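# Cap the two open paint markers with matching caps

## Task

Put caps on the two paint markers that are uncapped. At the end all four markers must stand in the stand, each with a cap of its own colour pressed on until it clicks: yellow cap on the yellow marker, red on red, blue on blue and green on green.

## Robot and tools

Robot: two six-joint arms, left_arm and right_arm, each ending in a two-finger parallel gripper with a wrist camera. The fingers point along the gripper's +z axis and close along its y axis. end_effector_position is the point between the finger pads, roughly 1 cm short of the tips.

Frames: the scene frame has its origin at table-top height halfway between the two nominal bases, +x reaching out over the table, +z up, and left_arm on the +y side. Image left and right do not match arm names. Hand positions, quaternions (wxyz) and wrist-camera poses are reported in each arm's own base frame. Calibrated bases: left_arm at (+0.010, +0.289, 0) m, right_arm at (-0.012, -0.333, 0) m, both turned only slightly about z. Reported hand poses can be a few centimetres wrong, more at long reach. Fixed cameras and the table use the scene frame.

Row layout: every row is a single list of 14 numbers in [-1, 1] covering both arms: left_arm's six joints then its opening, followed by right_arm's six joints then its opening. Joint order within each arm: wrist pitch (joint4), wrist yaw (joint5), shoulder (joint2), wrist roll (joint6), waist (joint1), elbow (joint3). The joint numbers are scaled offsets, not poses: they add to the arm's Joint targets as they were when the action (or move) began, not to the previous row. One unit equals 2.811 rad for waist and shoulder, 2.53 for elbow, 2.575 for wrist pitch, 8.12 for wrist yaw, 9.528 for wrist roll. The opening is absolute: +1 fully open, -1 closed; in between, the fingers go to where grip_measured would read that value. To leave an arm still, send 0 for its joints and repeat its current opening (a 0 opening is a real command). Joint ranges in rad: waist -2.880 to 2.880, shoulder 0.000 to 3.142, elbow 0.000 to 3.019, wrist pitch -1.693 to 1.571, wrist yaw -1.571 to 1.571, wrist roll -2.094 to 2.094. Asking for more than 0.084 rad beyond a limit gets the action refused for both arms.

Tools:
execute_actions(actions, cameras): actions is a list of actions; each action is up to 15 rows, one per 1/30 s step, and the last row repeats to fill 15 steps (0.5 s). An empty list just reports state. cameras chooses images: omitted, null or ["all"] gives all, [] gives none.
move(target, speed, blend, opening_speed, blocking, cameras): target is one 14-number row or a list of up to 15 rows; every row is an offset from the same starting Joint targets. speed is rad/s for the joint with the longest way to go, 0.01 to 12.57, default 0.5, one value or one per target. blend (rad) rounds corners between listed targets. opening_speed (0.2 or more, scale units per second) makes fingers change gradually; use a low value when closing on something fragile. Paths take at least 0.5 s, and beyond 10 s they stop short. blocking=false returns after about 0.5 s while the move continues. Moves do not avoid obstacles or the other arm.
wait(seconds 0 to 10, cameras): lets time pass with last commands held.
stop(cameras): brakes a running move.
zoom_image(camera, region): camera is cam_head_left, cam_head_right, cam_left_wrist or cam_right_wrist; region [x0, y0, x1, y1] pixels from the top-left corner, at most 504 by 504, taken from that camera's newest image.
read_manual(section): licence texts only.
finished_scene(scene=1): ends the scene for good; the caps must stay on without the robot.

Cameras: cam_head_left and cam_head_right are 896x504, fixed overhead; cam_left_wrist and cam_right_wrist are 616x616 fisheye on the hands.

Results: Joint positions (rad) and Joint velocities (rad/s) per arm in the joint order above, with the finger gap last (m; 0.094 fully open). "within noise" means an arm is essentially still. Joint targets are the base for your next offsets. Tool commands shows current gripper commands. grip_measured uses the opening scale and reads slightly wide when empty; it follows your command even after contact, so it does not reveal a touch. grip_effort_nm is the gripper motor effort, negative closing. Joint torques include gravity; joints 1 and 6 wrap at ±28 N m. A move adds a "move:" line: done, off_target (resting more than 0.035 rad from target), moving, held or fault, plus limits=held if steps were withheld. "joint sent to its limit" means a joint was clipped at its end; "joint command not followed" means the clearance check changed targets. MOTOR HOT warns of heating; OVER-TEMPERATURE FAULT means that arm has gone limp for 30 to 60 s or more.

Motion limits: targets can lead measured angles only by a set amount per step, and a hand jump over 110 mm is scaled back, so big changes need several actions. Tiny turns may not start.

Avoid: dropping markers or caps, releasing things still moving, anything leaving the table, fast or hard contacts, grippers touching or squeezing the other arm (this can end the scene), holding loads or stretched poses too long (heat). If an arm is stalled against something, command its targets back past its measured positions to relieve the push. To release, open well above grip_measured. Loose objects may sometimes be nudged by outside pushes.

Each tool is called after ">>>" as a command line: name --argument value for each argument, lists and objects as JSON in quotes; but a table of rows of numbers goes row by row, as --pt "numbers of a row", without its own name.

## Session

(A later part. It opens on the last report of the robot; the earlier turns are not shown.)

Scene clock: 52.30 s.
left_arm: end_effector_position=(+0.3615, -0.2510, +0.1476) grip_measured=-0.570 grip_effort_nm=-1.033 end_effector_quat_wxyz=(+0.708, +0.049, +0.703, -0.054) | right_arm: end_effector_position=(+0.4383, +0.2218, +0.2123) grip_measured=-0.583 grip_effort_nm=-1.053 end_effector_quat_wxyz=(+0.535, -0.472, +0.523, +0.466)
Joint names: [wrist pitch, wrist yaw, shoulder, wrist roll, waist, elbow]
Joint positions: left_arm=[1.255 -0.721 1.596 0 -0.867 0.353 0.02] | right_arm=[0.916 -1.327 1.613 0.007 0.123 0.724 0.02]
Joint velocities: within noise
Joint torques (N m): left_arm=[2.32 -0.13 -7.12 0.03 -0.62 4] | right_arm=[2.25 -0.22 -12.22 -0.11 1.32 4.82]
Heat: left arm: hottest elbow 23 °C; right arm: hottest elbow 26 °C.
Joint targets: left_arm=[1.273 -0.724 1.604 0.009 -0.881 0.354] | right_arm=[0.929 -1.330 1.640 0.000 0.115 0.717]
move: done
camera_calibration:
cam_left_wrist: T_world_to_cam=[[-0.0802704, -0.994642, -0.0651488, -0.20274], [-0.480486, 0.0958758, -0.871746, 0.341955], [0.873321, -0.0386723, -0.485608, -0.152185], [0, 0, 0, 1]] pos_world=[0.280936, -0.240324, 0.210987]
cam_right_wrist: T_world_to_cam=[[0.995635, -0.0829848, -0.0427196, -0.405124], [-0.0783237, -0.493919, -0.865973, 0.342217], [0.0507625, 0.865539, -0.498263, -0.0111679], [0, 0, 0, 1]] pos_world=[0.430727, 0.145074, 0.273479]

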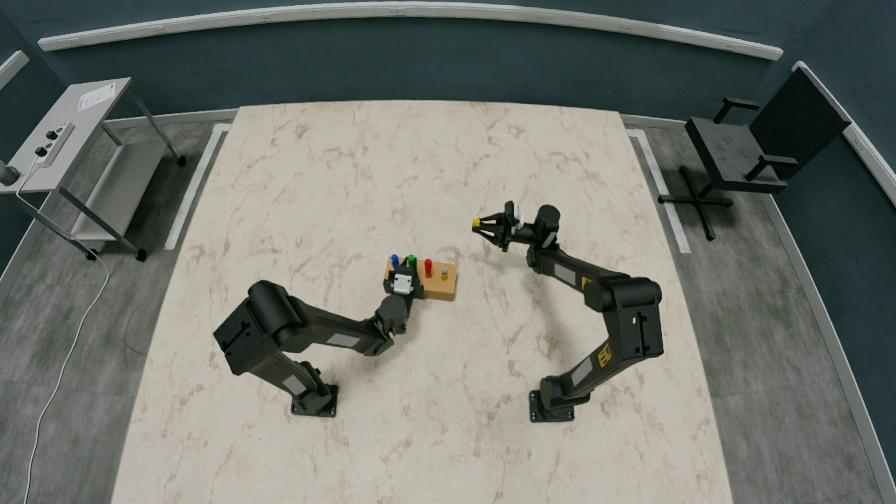

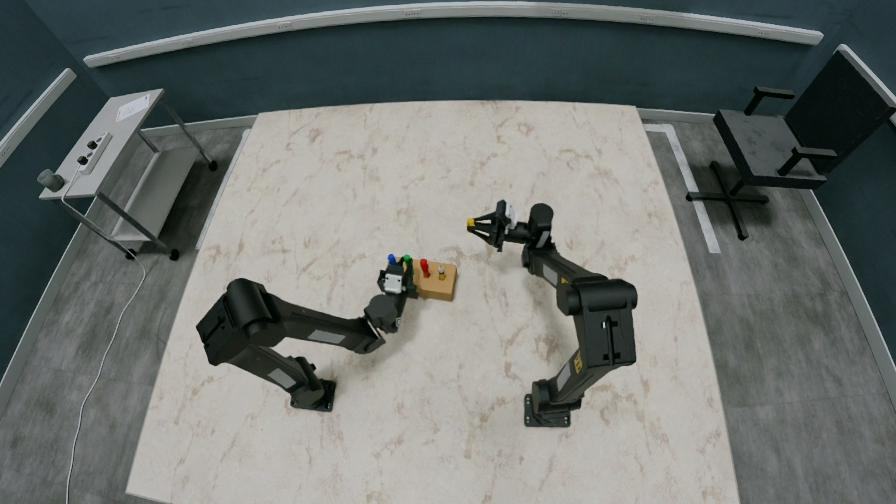

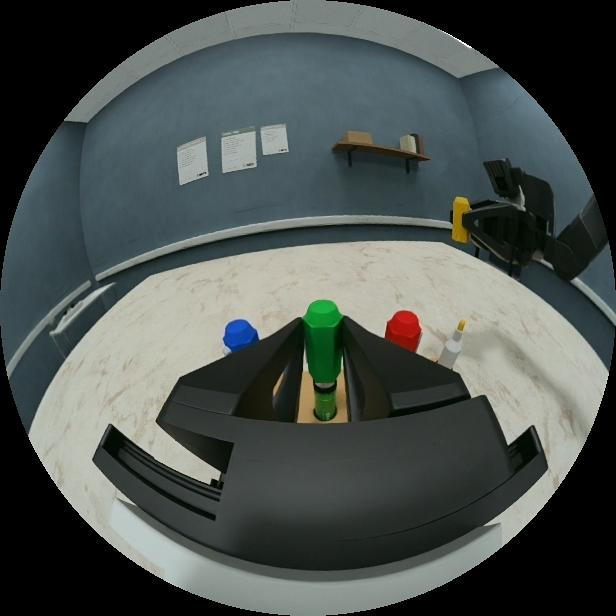

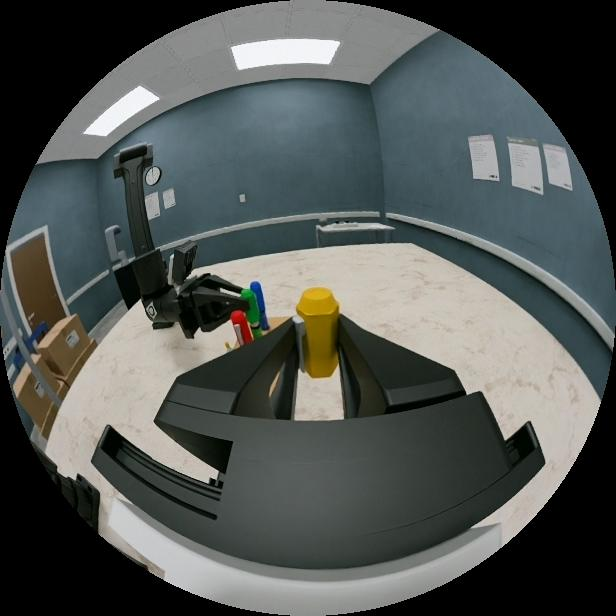

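>>> zoom_image --camera "cam_right_wrist" --region '[232, 270, 272, 350]'

>>> zoom_image --camera "cam_left_wrist" --region '[290, 360, 360, 425]'

Scaled by 6.300 from the camera's 616x616 image, which has a finer 880x880 frame.

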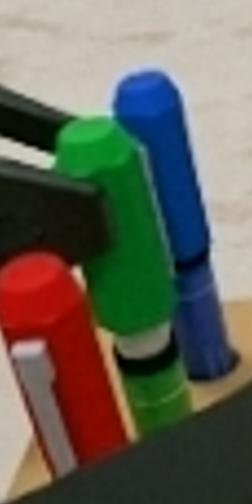

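Scaled by 7.200 from the camera's 616x616 image, which has a finer 880x880 frame.

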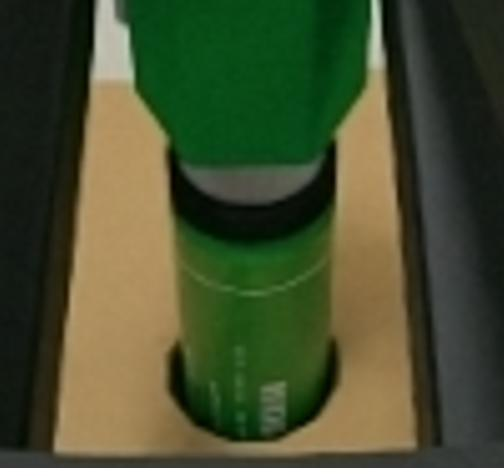

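>>> move --target '[0.0085, 0, 0.0078, 0, 0, 0, -0.75, 0, 0, 0, 0, 0, 0, -0.75]' --speed 0.1 --cameras '["cam_left_wrist", "cam_right_wrist"]'

>>> zoom_image --camera "cam_right_wrist" --region '[232, 270, 272, 350]'

>>> zoom_image --camera "cam_left_wrist" --region '[290, 360, 360, 425]'

Scene clock: 53.27 s.
left_arm: end_effector_position=(+0.3616, -0.2511, +0.1467) grip_measured=-0.570 grip_effort_nm=-1.033 end_effector_quat_wxyz=(+0.711, +0.046, +0.700, -0.057) | right_arm: end_effector_position=(+0.4383, +0.2218, +0.2123) grip_measured=-0.583 grip_effort_nm=-1.057 end_effector_quat_wxyz=(+0.535, -0.472, +0.523, +0.466)
Joint names: [wrist pitch, wrist yaw, shoulder, wrist roll, waist, elbow]
Joint positions: left_arm=[1.283 -0.722 1.613 0 -0.867 0.353 0.02] | right_arm=[0.916 -1.327 1.613 0.007 0.123 0.724 0.02]
Joint velocities: within noise
Joint torques (N m): left_arm=[2.09 -0.08 -7.06 0.03 -0.56 3.86] | right_arm=[2.25 -0.21 -12.28 -0.11 1.26 4.81]
Heat: left arm: hottest elbow 23 °C; right arm: hottest elbow 26 °C.
Joint targets: left_arm=[1.294 -0.724 1.626 0.009 -0.882 0.354] | right_arm=[0.929 -1.330 1.640 0.000 0.115 0.717]
move: done
camera_calibration:
cam_left_wrist: T_world_to_cam=[[-0.0793623, -0.995203, -0.0571987, -0.204633], [-0.473852, 0.0881452, -0.876182, 0.337488], [0.877021, -0.0424321, -0.478574, -0.155924], [0, 0, 0, 1]] pos_world=[0.280428, -0.240016, 0.209375]
cam_right_wrist: T_world_to_cam=[[0.995635, -0.0829848, -0.0427196, -0.405124], [-0.0783237, -0.493919, -0.865973, 0.342217], [0.0507625, 0.865539, -0.498263, -0.0111679], [0, 0, 0, 1]] pos_world=[0.430727, 0.145074, 0.273479]
Images, in order (width x height): cam_left_wrist 616x616, cam_right_wrist 616x616.

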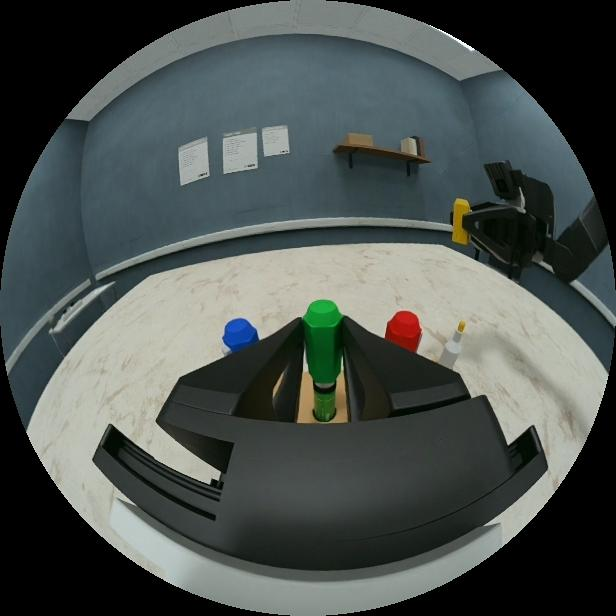

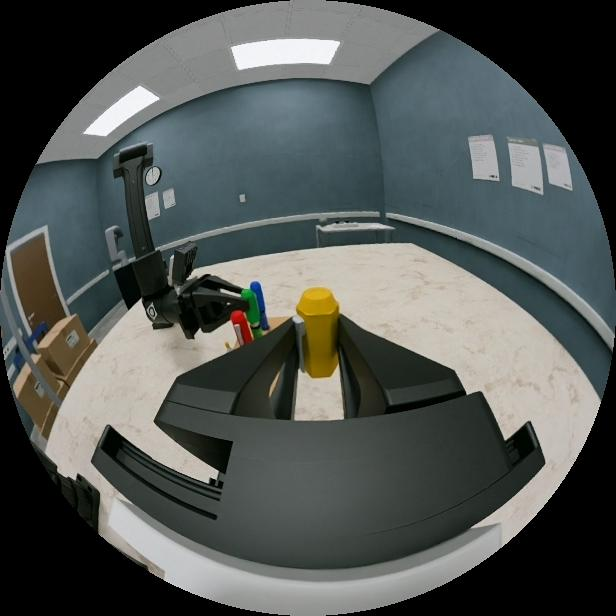

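Scaled by 6.300 from the camera's 616x616 image, which has a finer 880x880 frame.

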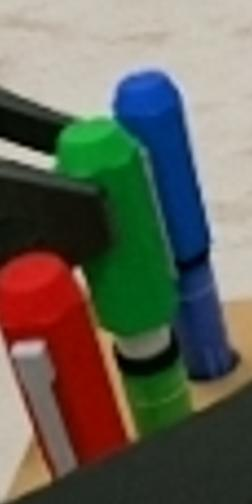

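Scaled by 7.200 from the camera's 616x616 image, which has a finer 880x880 frame.

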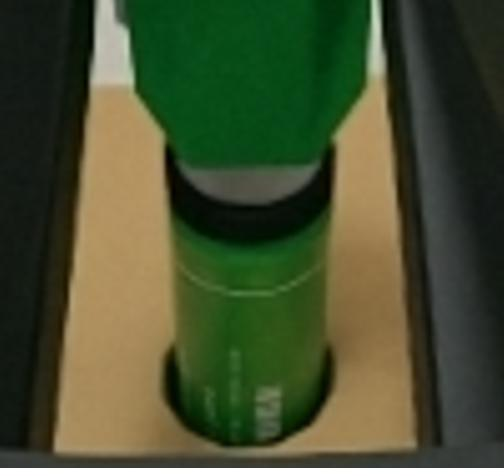

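>>> move --target '[0.004, 0, 0.0078, 0, 0, 0, -0.75, 0, 0, 0, 0, 0, 0, -0.75]' --speed 0.1 --cameras '["cam_left_wrist", "cam_right_wrist"]'

>>> zoom_image --camera "cam_right_wrist" --region '[232, 270, 272, 350]'

>>> zoom_image --camera "cam_left_wrist" --region '[290, 360, 360, 425]'

Scene clock: 54.43 s.
left_arm: end_effector_position=(+0.3617, -0.2510, +0.1456) grip_measured=-0.570 grip_effort_nm=-1.028 end_effector_quat_wxyz=(+0.713, +0.044, +0.698, -0.058) | right_arm: end_effector_position=(+0.4383, +0.2218, +0.2123) grip_measured=-0.583 grip_effort_nm=-1.053 end_effector_quat_wxyz=(+0.535, -0.472, +0.523, +0.466)
Joint names: [wrist pitch, wrist yaw, shoulder, wrist roll, waist, elbow]
Joint positions: left_arm=[1.303 -0.723 1.626 0.001 -0.867 0.353 0.02] | right_arm=[0.916 -1.327 1.613 0.007 0.123 0.724 0.02]
Joint velocities: within noise
Joint torques (N m): left_arm=[1.7 -0.03 -6.36 0.02 -0.62 3.77] | right_arm=[2.25 -0.22 -12.28 -0.11 1.32 4.83]
Heat: left arm: hottest waist 22 °C; right arm: hottest elbow 26 °C.
Joint targets: left_arm=[1.305 -0.724 1.648 0.009 -0.882 0.354] | right_arm=[0.929 -1.330 1.640 0.000 0.115 0.717]
move: done
camera_calibration:
cam_left_wrist: T_world_to_cam=[[-0.0779709, -0.995554, -0.0528429, -0.205818], [-0.469709, 0.0834366, -0.878869, 0.334225], [0.879371, -0.0437054, -0.474127, -0.158388], [0, 0, 0, 1]] pos_world=[0.280222, -0.239712, 0.207768]
cam_right_wrist: T_world_to_cam=[[0.995635, -0.0829848, -0.0427196, -0.405124], [-0.0783237, -0.493919, -0.865973, 0.342217], [0.0507625, 0.865539, -0.498263, -0.0111679], [0, 0, 0, 1]] pos_world=[0.430727, 0.145074, 0.273479]
Images, in order (width x height): cam_left_wrist 616x616, cam_right_wrist 616x616.

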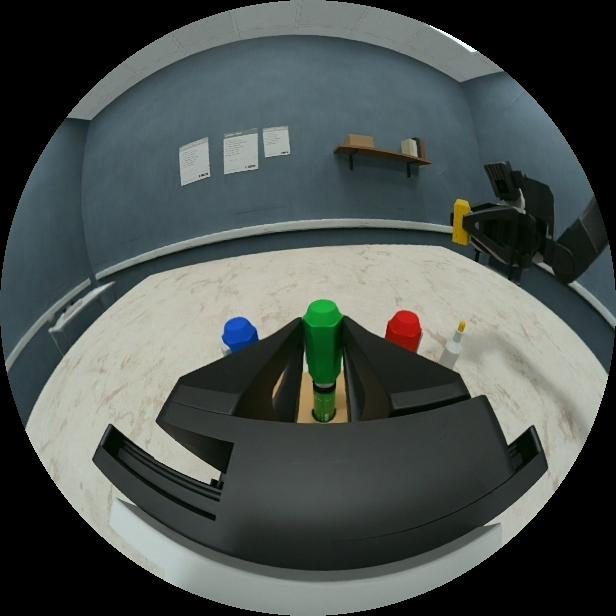

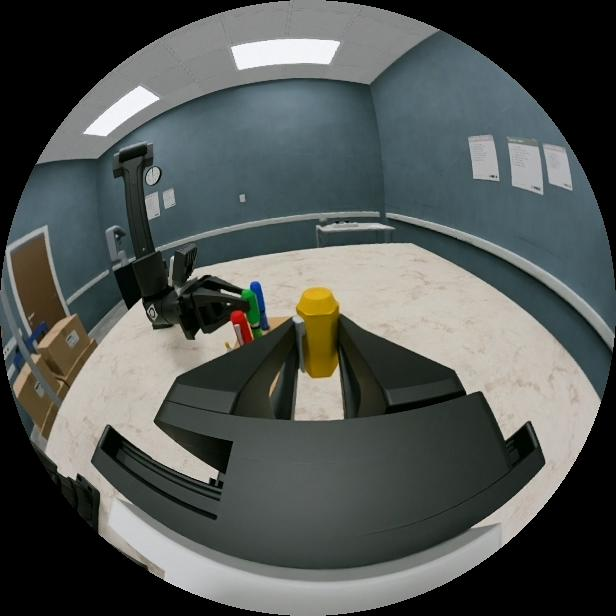

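Scaled by 6.300 from the camera's 616x616 image, which has a finer 880x880 frame.

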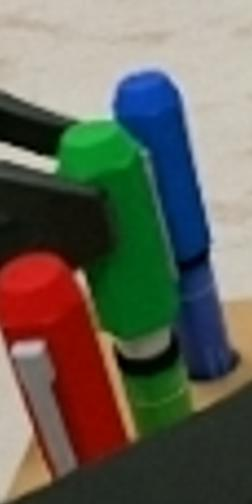

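Scaled by 7.200 from the camera's 616x616 image, which has a finer 880x880 frame.

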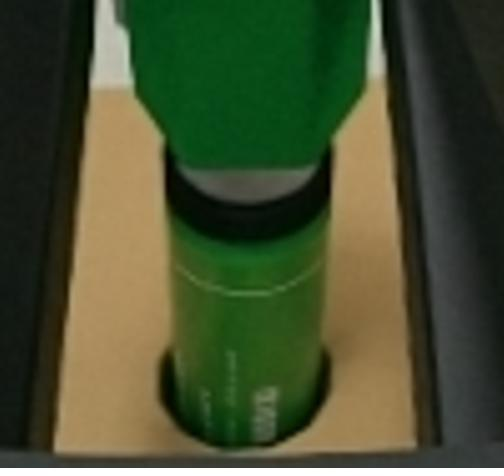

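>>> move --target '[-0.0136, 0, 0.0036, 0, 0, 0, -0.75, 0, 0, 0, 0, 0, 0, -0.75]' --speed 0.1 --cameras '["cam_left_wrist", "cam_right_wrist"]'

>>> zoom_image --camera "cam_right_wrist" --region '[232, 270, 272, 350]'

>>> zoom_image --camera "cam_left_wrist" --region '[290, 360, 360, 425]'

Scene clock: 55.60 s.
left_arm: end_effector_position=(+0.3617, -0.2513, +0.1377) grip_measured=-0.570 grip_effort_nm=-1.033 end_effector_quat_wxyz=(+0.707, +0.050, +0.704, -0.052) | right_arm: end_effector_position=(+0.4383, +0.2218, +0.2123) grip_measured=-0.583 grip_effort_nm=-1.057 end_effector_quat_wxyz=(+0.535, -0.472, +0.523, +0.466)
Joint names: [wrist pitch, wrist yaw, shoulder, wrist roll, waist, elbow]
Joint positions: left_arm=[1.293 -0.723 1.64 0.001 -0.867 0.353 0.02] | right_arm=[0.916 -1.327 1.613 0.007 0.123 0.724 0.02]
Joint velocities: within noise
Joint torques (N m): left_arm=[0.84 -0.04 -6.77 0.02 -0.62 3.69] | right_arm=[2.26 -0.22 -12.34 -0.11 1.26 4.81]
Heat: left arm: hottest waist 22 °C; right arm: hottest elbow 26 °C.
Joint targets: left_arm=[1.270 -0.724 1.658 0.009 -0.882 0.354] | right_arm=[0.929 -1.330 1.640 0.000 0.115 0.717]
move: done
camera_calibration:
cam_left_wrist: T_world_to_cam=[[-0.0793684, -0.994362, -0.0703218, -0.203287], [-0.483709, 0.100099, -0.869486, 0.335285], [0.871623, -0.0349944, -0.488927, -0.155105], [0, 0, 0, 1]] pos_world=[0.281239, -0.24113, 0.201395]
cam_right_wrist: T_world_to_cam=[[0.995635, -0.0829848, -0.0427196, -0.405124], [-0.0783237, -0.493919, -0.865973, 0.342217], [0.0507625, 0.865539, -0.498263, -0.0111679], [0, 0, 0, 1]] pos_world=[0.430727, 0.145074, 0.273479]
Images, in order (width x height): cam_left_wrist 616x616, cam_right_wrist 616x616.

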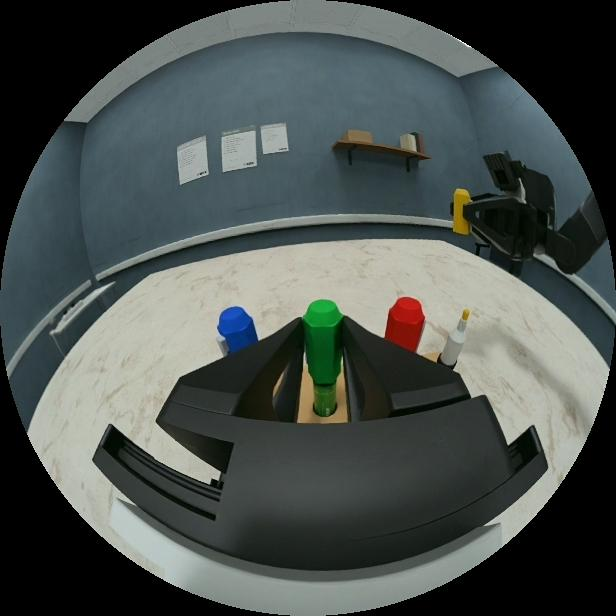

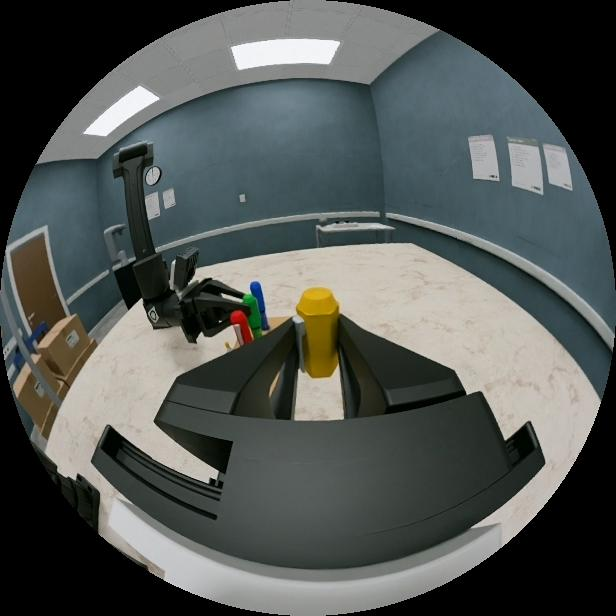

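Scaled by 6.300 from the camera's 616x616 image, which has a finer 880x880 frame.

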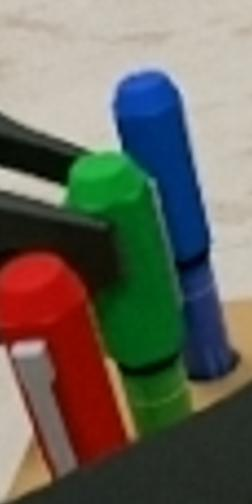

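Scaled by 7.200 from the camera's 616x616 image, which has a finer 880x880 frame.

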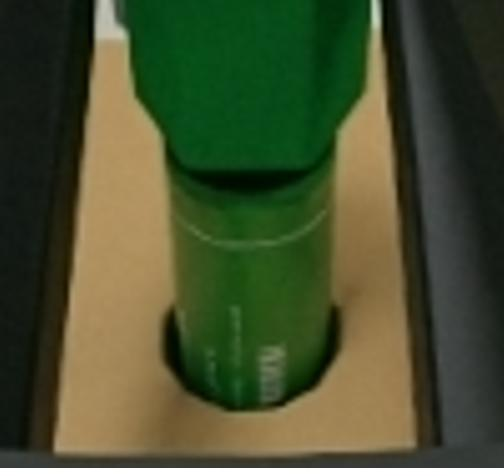

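>>> move --target '[-0.006, 0, 0.005, 0, 0, 0, -0.75, 0, 0, 0, 0, 0, 0, -0.75]' --speed 0.1 --cameras '["cam_left_wrist", "cam_right_wrist"]'

>>> zoom_image --camera "cam_right_wrist" --region '[232, 270, 272, 350]'

>>> zoom_image --camera "cam_left_wrist" --region '[290, 360, 360, 425]'

Scene clock: 56.47 s.
left_arm: end_effector_position=(+0.3617, -0.2513, +0.1371) grip_measured=-0.570 grip_effort_nm=-1.028 end_effector_quat_wxyz=(+0.706, +0.051, +0.705, -0.051) | right_arm: end_effector_position=(+0.4383, +0.2218, +0.2123) grip_measured=-0.583 grip_effort_nm=-1.057 end_effector_quat_wxyz=(+0.535, -0.472, +0.523, +0.466)
Joint names: [wrist pitch, wrist yaw, shoulder, wrist roll, waist, elbow]
Joint positions: left_arm=[1.29 -0.723 1.64 0.001 -0.867 0.353 0.02] | right_arm=[0.916 -1.327 1.613 0.007 0.123 0.724 0.02]
Joint velocities: within noise
Joint torques (N m): left_arm=[0.4 -0.04 -5.77 0.02 -0.56 3.69] | right_arm=[2.26 -0.22 -12.28 -0.11 1.32 4.81]
Heat: left arm: hottest waist 22 °C; right arm: hottest elbow 26 °C.
Joint targets: left_arm=[1.255 -0.724 1.672 0.009 -0.882 0.354] | right_arm=[0.929 -1.330 1.640 0.000 0.115 0.717]
move: done
camera_calibration:
cam_left_wrist: T_world_to_cam=[[-0.0794621, -0.994199, -0.0724887, -0.202907], [-0.485451, 0.102108, -0.868281, 0.335732], [0.870645, -0.0338057, -0.490749, -0.154463], [0, 0, 0, 1]] pos_world=[0.28134, -0.241232, 0.200998]
cam_right_wrist: T_world_to_cam=[[0.995635, -0.0829848, -0.0427196, -0.405124], [-0.0783237, -0.493919, -0.865973, 0.342217], [0.0507625, 0.865539, -0.498263, -0.0111679], [0, 0, 0, 1]] pos_world=[0.430727, 0.145074, 0.273479]
Images, in order (width x height): cam_left_wrist 616x616, cam_right_wrist 616x616.

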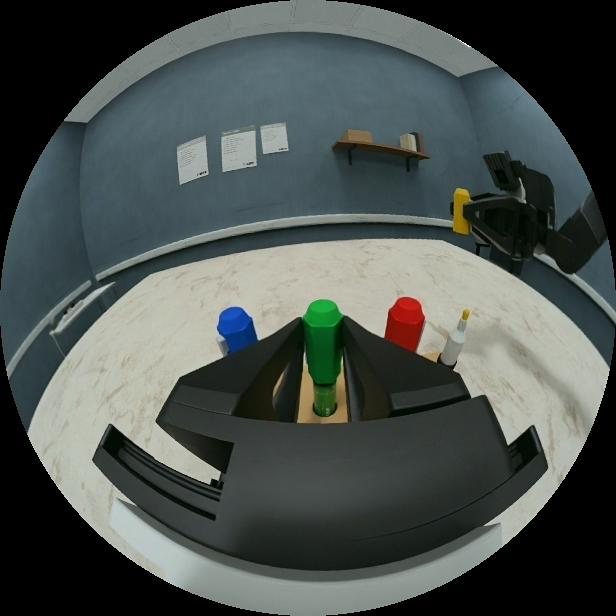

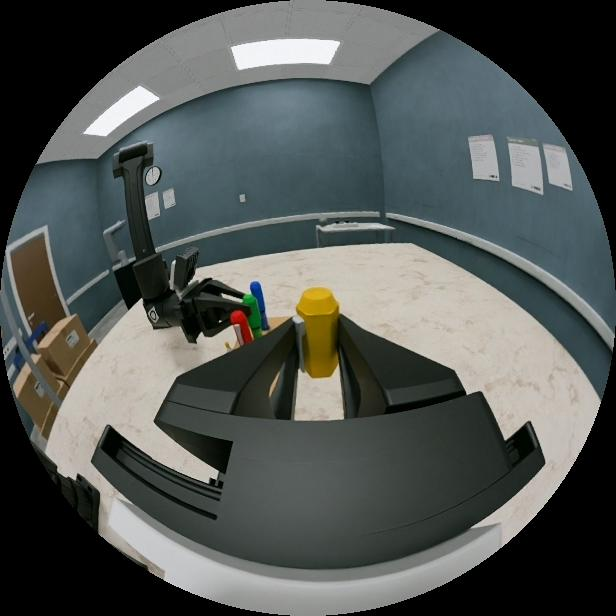

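Scaled by 6.300 from the camera's 616x616 image, which has a finer 880x880 frame.

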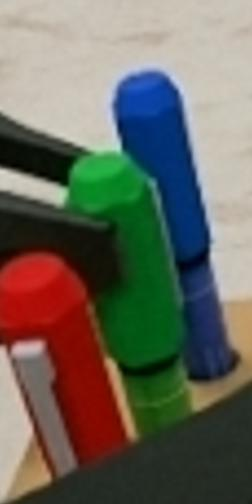

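Scaled by 7.200 from the camera's 616x616 image, which has a finer 880x880 frame.

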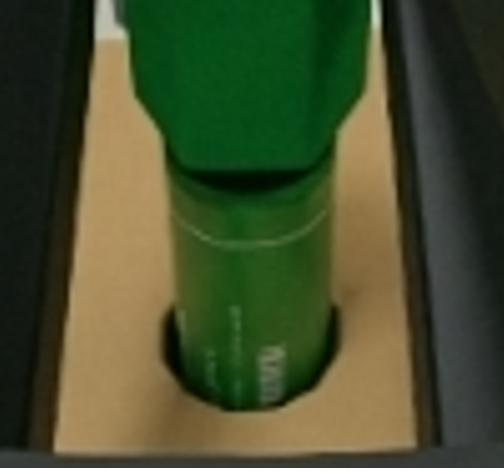

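>>> move --target '[0.0194, 0, -0.0085, 0, 0, 0, -0.75, 0, 0, 0, 0, 0, 0, -0.75]' --speed 0.15 --cameras '[]'

>>> move --target '[0, 0, 0, 0, 0, 0, -0.2, 0, 0, 0, 0, 0, 0, -0.75]' --opening_speed 1.0

Scene clock: 57.50 s.
left_arm: end_effector_position=(+0.3617, -0.2513, +0.1384) grip_measured=-0.570 grip_effort_nm=-1.033 end_effector_quat_wxyz=(+0.707, +0.049, +0.703, -0.053) | right_arm: end_effector_position=(+0.4383, +0.2218, +0.2123) grip_measured=-0.583 grip_effort_nm=-1.057 end_effector_quat_wxyz=(+0.535, -0.472, +0.523, +0.466)
Joint names: [wrist pitch, wrist yaw, shoulder, wrist roll, waist, elbow]
Joint positions: left_arm=[1.296 -0.723 1.64 0.001 -0.867 0.353 0.02] | right_arm=[0.916 -1.327 1.613 0.007 0.123 0.724 0.02]
Joint velocities: within noise
Joint torques (N m): left_arm=[1.96 -0.04 -7.41 0.02 -0.62 3.67] | right_arm=[2.25 -0.22 -12.28 -0.11 1.26 4.81]
Heat: left arm: hottest waist 22 °C; right arm: hottest elbow 26 °C.
Joint targets: left_arm=[1.305 -0.724 1.648 0.009 -0.882 0.354] | right_arm=[0.929 -1.330 1.640 0.000 0.115 0.717]
move: done
No camera images: "cameras" was empty.

Scene clock: 58.47 s.
left_arm: end_effector_position=(+0.3617, -0.2513, +0.1372) grip_measured=-0.203 grip_effort_nm=0.139 end_effector_quat_wxyz=(+0.707, +0.050, +0.704, -0.052) | right_arm: end_effector_position=(+0.4383, +0.2218, +0.2123) grip_measured=-0.583 grip_effort_nm=-1.057 end_effector_quat_wxyz=(+0.535, -0.472, +0.523, +0.466)
Joint names: [wrist pitch, wrist yaw, shoulder, wrist roll, waist, elbow]
Joint positions: left_arm=[1.296 -0.723 1.643 0.001 -0.867 0.353 0.037] | right_arm=[0.916 -1.327 1.613 0.007 0.123 0.724 0.02]
Joint velocities: within noise
Joint torques (N m): left_arm=[1.96 -0.04 -7.65 0.02 -0.56 3.63] | right_arm=[2.24 -0.22 -12.22 -0.12 1.32 4.83]
Heat: left arm: hottest waist 22 °C; right arm: hottest elbow 26 °C.
Joint targets: left_arm=[1.304 -0.724 1.649 0.009 -0.882 0.354] | right_arm=[0.929 -1.330 1.640 0.000 0.115 0.717]
move: done
camera_calibration:
cam_left_wrist: T_world_to_cam=[[-0.0793332, -0.994379, -0.0701162, -0.203377], [-0.483446, 0.0998918, -0.869656, 0.33476], [0.871772, -0.0350951, -0.488654, -0.15547], [0, 0, 0, 1]] pos_world=[0.281238, -0.24113, 0.200895]
cam_right_wrist: T_world_to_cam=[[0.995635, -0.0829848, -0.0427196, -0.405124], [-0.0783237, -0.493919, -0.865973, 0.342217], [0.0507625, 0.865539, -0.498263, -0.0111679], [0, 0, 0, 1]] pos_world=[0.430727, 0.145074, 0.273479]

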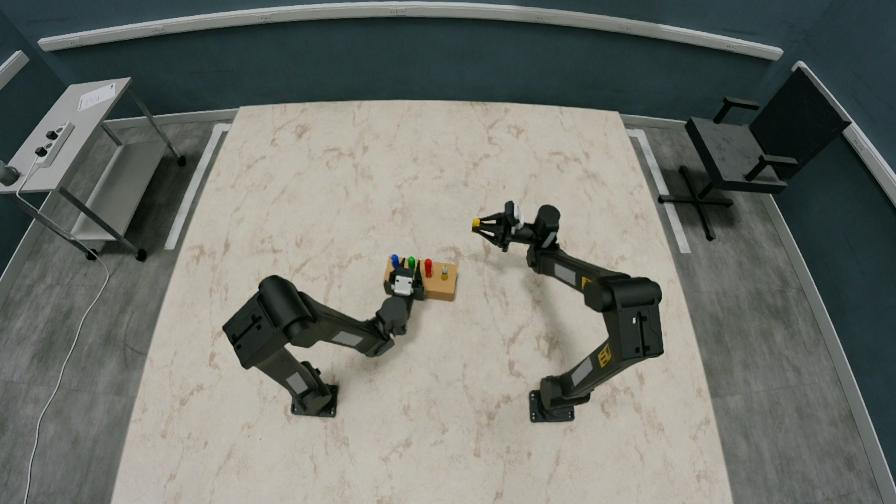

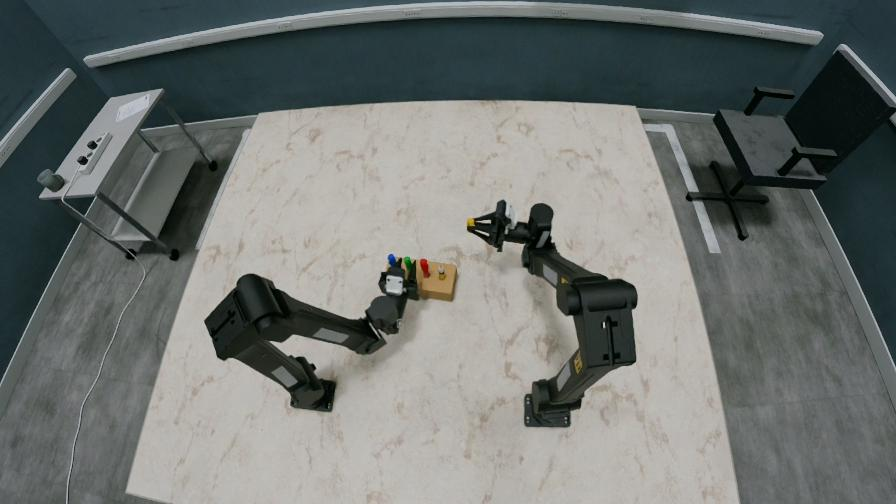

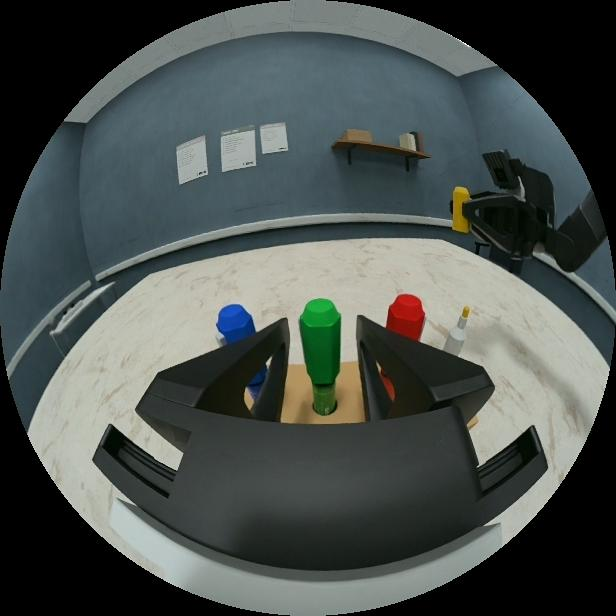

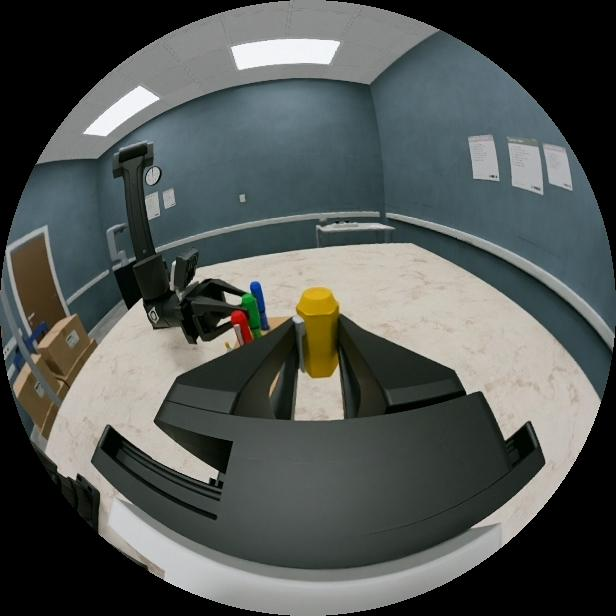

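>>> move --pt "0.00932 -0.00764 -0.01138 0 -0.02134 -0.01957 -0.2 0 0 0 0 0 0 -0.75" --pt "0.01592 -0.01591 -0.02134 0 -0.04525 -0.03763 -0.2 -0.02 0 -0.016 0 0 0.0105 -0.75" --pt "0.0299 -0.0360 -0.03671 0 -0.10327 -0.06877 -0.2 -0.0711 0 -0.0569 0 0 0.0372 -0.75" --speed '[0.12, 0.3, 0.5]' --blend '[0.01, 0.03, 0]'

Scene clock: 63.63 s.
left_arm: end_effector_position=(+0.2628, -0.2380, +0.1324) grip_measured=-0.203 grip_effort_nm=0.144 end_effector_quat_wxyz=(+0.703, +0.056, +0.708, -0.046) | right_arm: end_effector_position=(+0.4388, +0.2219, +0.2741) grip_measured=-0.583 grip_effort_nm=-1.057 end_effector_quat_wxyz=(+0.544, -0.478, +0.515, +0.460)
Joint names: [wrist pitch, wrist yaw, shoulder, wrist roll, waist, elbow]
Joint positions: left_arm=[1.363 -1.013 1.559 0.001 -1.158 0.18 0.037] | right_arm=[0.756 -1.327 1.48 0.007 0.123 0.78 0.02]
Joint velocities: within noise
Joint torques (N m): left_arm=[2.18 -0.14 -6.89 0.02 -0.5 2.71] | right_arm=[1.39 -0.17 -13.86 -0.11 1.26 8.46]
Heat: left arm: hottest waist 22 °C; right arm: hottest elbow 26 °C.
Joint targets: left_arm=[1.381 -1.016 1.545 0.009 -1.172 0.179] | right_arm=[0.746 -1.330 1.480 0.000 0.115 0.811]
move: done
camera_calibration:
cam_left_wrist: T_world_to_cam=[[-0.0812036, -0.992872, -0.0872446, -0.195171], [-0.491706, 0.116047, -0.862994, 0.286541], [0.866967, -0.0271795, -0.497625, -0.0667895], [0, 0, 0, 1]] pos_world=[0.182949, -0.228848, 0.197019]
cam_right_wrist: T_world_to_cam=[[0.996494, -0.082497, -0.0139251, -0.411434], [-0.0527871, -0.49083, -0.869655, 0.38501], [0.064909, 0.867341, -0.493464, 0.0115903], [0, 0, 0, 1]] pos_world=[0.429563, 0.144979, 0.334815]

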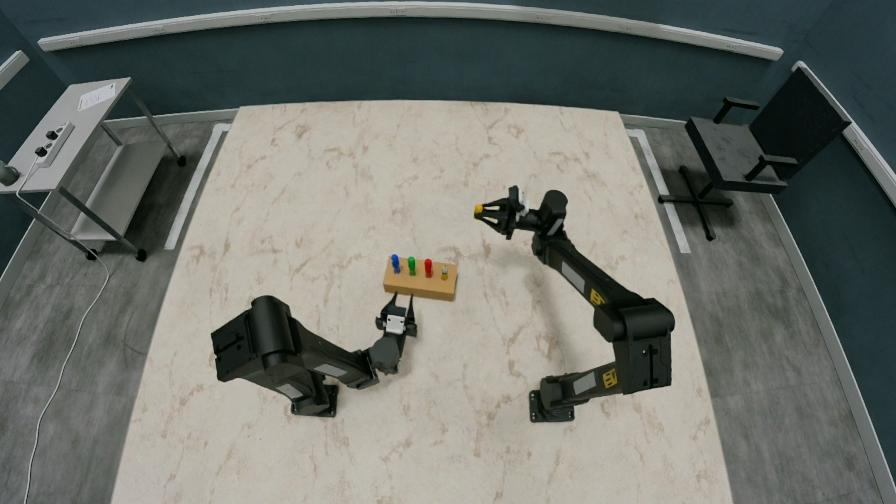

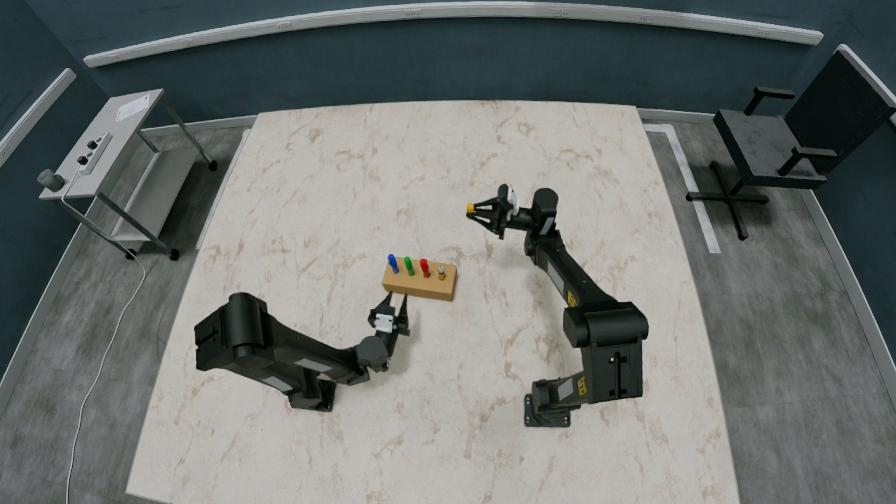

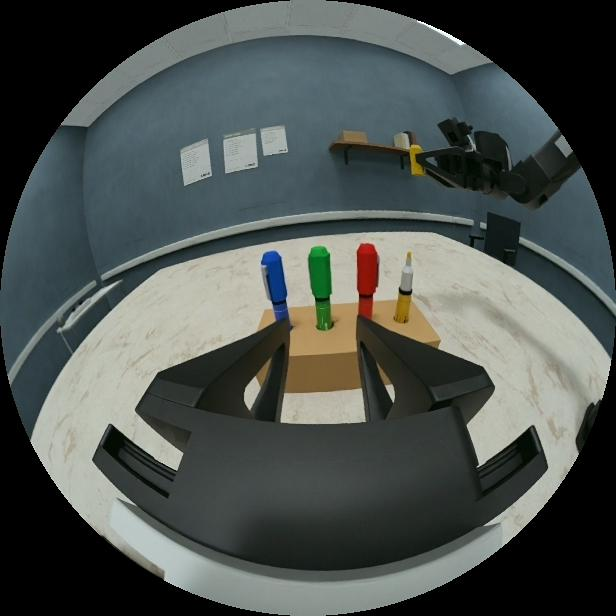

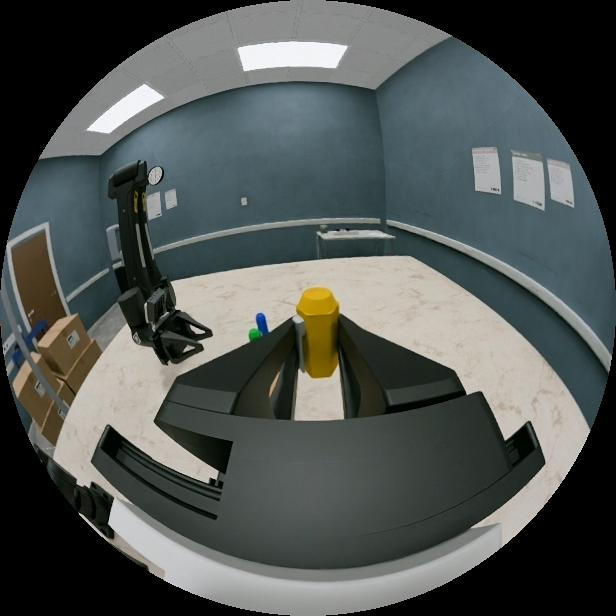

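>>> zoom_image --camera "cam_left_wrist" --region '[250, 235, 430, 335]'

Scaled by 2.800 from the camera's 616x616 image, which has a finer 880x880 frame.

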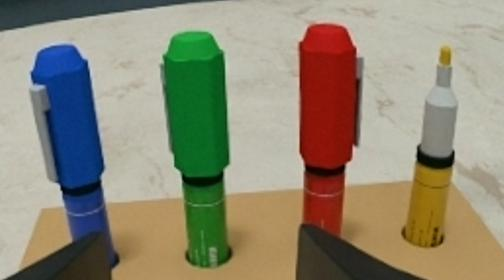

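>>> move --target '[-0.2256, 0.2142, -0.2241, 0, 0.3123, -0.0237, -0.2, -0.0101, 0.1920, -0.1096, 0, 0.2392, -0.1372, -0.75]' --speed 0.9

Scene clock: 66.50 s.
left_arm: end_effector_position=(+0.2654, -0.2042, +0.1970) grip_measured=-0.203 grip_effort_nm=0.139 end_effector_quat_wxyz=(+0.615, +0.348, +0.616, -0.348) | right_arm: end_effector_position=(+0.3643, +0.3046, +0.2609) grip_measured=-0.584 grip_effort_nm=-1.053 end_effector_quat_wxyz=(+0.685, -0.188, +0.676, +0.198)
Joint names: [wrist pitch, wrist yaw, shoulder, wrist roll, waist, elbow]
Joint positions: left_arm=[0.806 0.72 0.923 0.001 -0.309 0.116 0.037] | right_arm=[0.729 0.225 1.186 0.007 0.778 0.473 0.02]
Joint velocities: within noise
Joint torques (N m): left_arm=[1.47 0.13 -2.55 0.02 1.73 7.19] | right_arm=[1.85 0.12 -9.88 -0.11 2.84 6.01]
Heat: left arm: hottest waist 22 °C; right arm: hottest elbow 26 °C.
Joint targets: left_arm=[0.801 0.723 0.915 0.009 -0.294 0.120] | right_arm=[0.720 0.229 1.172 0.000 0.788 0.464]
move: done
camera_calibration:
cam_left_wrist: T_world_to_cam=[[-0.81987, -0.56788, -0.0729805, 0.124217], [-0.22942, 0.442627, -0.866861, 0.337498], [0.524576, -0.69397, -0.493179, -0.0821811], [0, 0, 0, 1]] pos_world=[0.222381, -0.135876, 0.2611]
cam_right_wrist: T_world_to_cam=[[0.556266, -0.827912, -0.0716221, 0.07205], [-0.441222, -0.221215, -0.869705, 0.469521], [0.704195, 0.515389, -0.488348, -0.188787], [0, 0, 0, 1]] pos_world=[0.300027, 0.260815, 0.321312]

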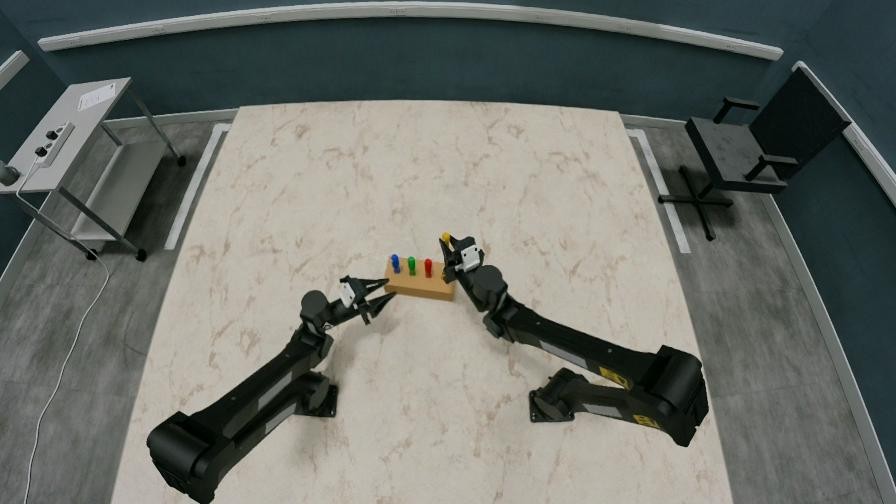

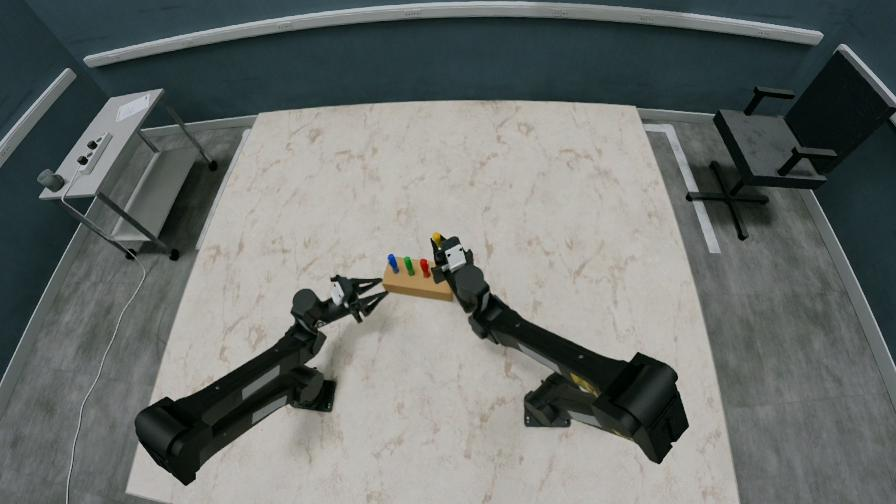

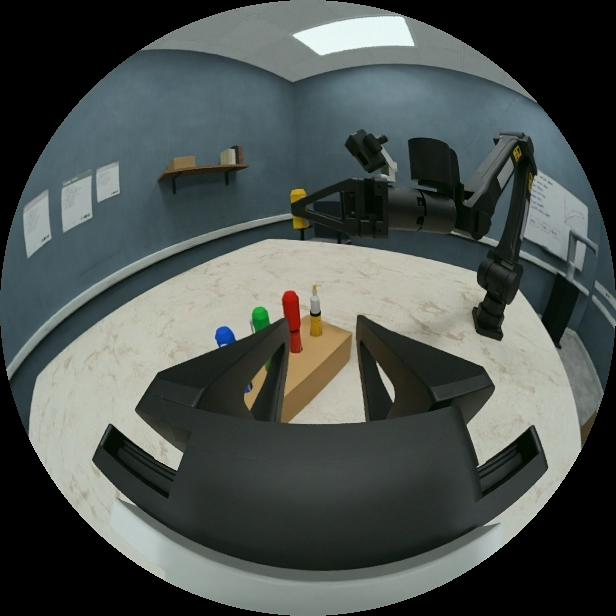

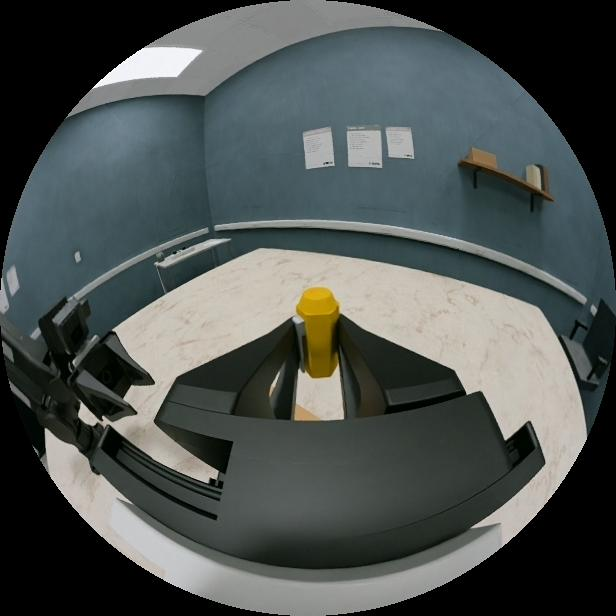

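>>> zoom_image --camera "cam_left_wrist" --region '[260, 170, 380, 350]'

>>> zoom_image --camera "cam_right_wrist" --region '[270, 270, 370, 430]'

Scaled by 2.800 from the camera's 616x616 image, which has a finer 880x880 frame.

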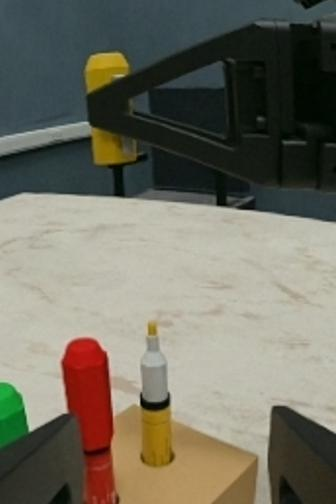

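Scaled by 3.150 from the camera's 616x616 image, which has a finer 880x880 frame.

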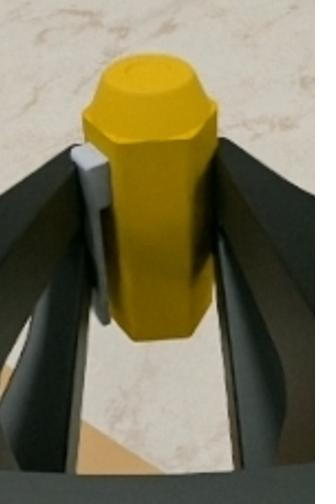

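>>> zoom_image --camera "cam_left_wrist" --region '[280, 180, 320, 240]'

>>> zoom_image --camera "cam_left_wrist" --region '[295, 280, 335, 340]'

Scaled by 8.400 from the camera's 616x616 image, which has a finer 880x880 frame.

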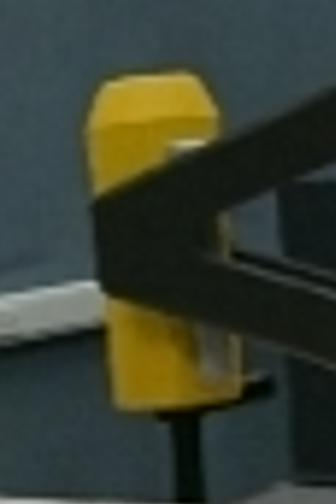

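Scaled by 8.400 from the camera's 616x616 image, which has a finer 880x880 frame.

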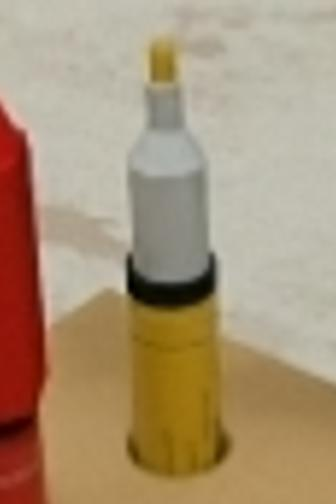

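>>> zoom_image --camera "cam_left_wrist" --region '[280, 270, 320, 370]'

>>> zoom_image --camera "cam_left_wrist" --region '[270, 70, 320, 220]'

Scaled by 5.040 from the camera's 616x616 image, which has a finer 880x880 frame.

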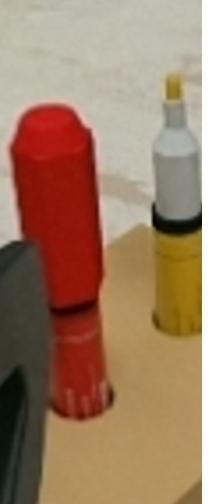

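Scaled by 3.360 from the camera's 616x616 image, which has a finer 880x880 frame.

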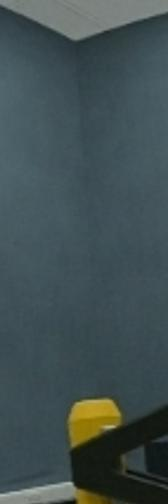

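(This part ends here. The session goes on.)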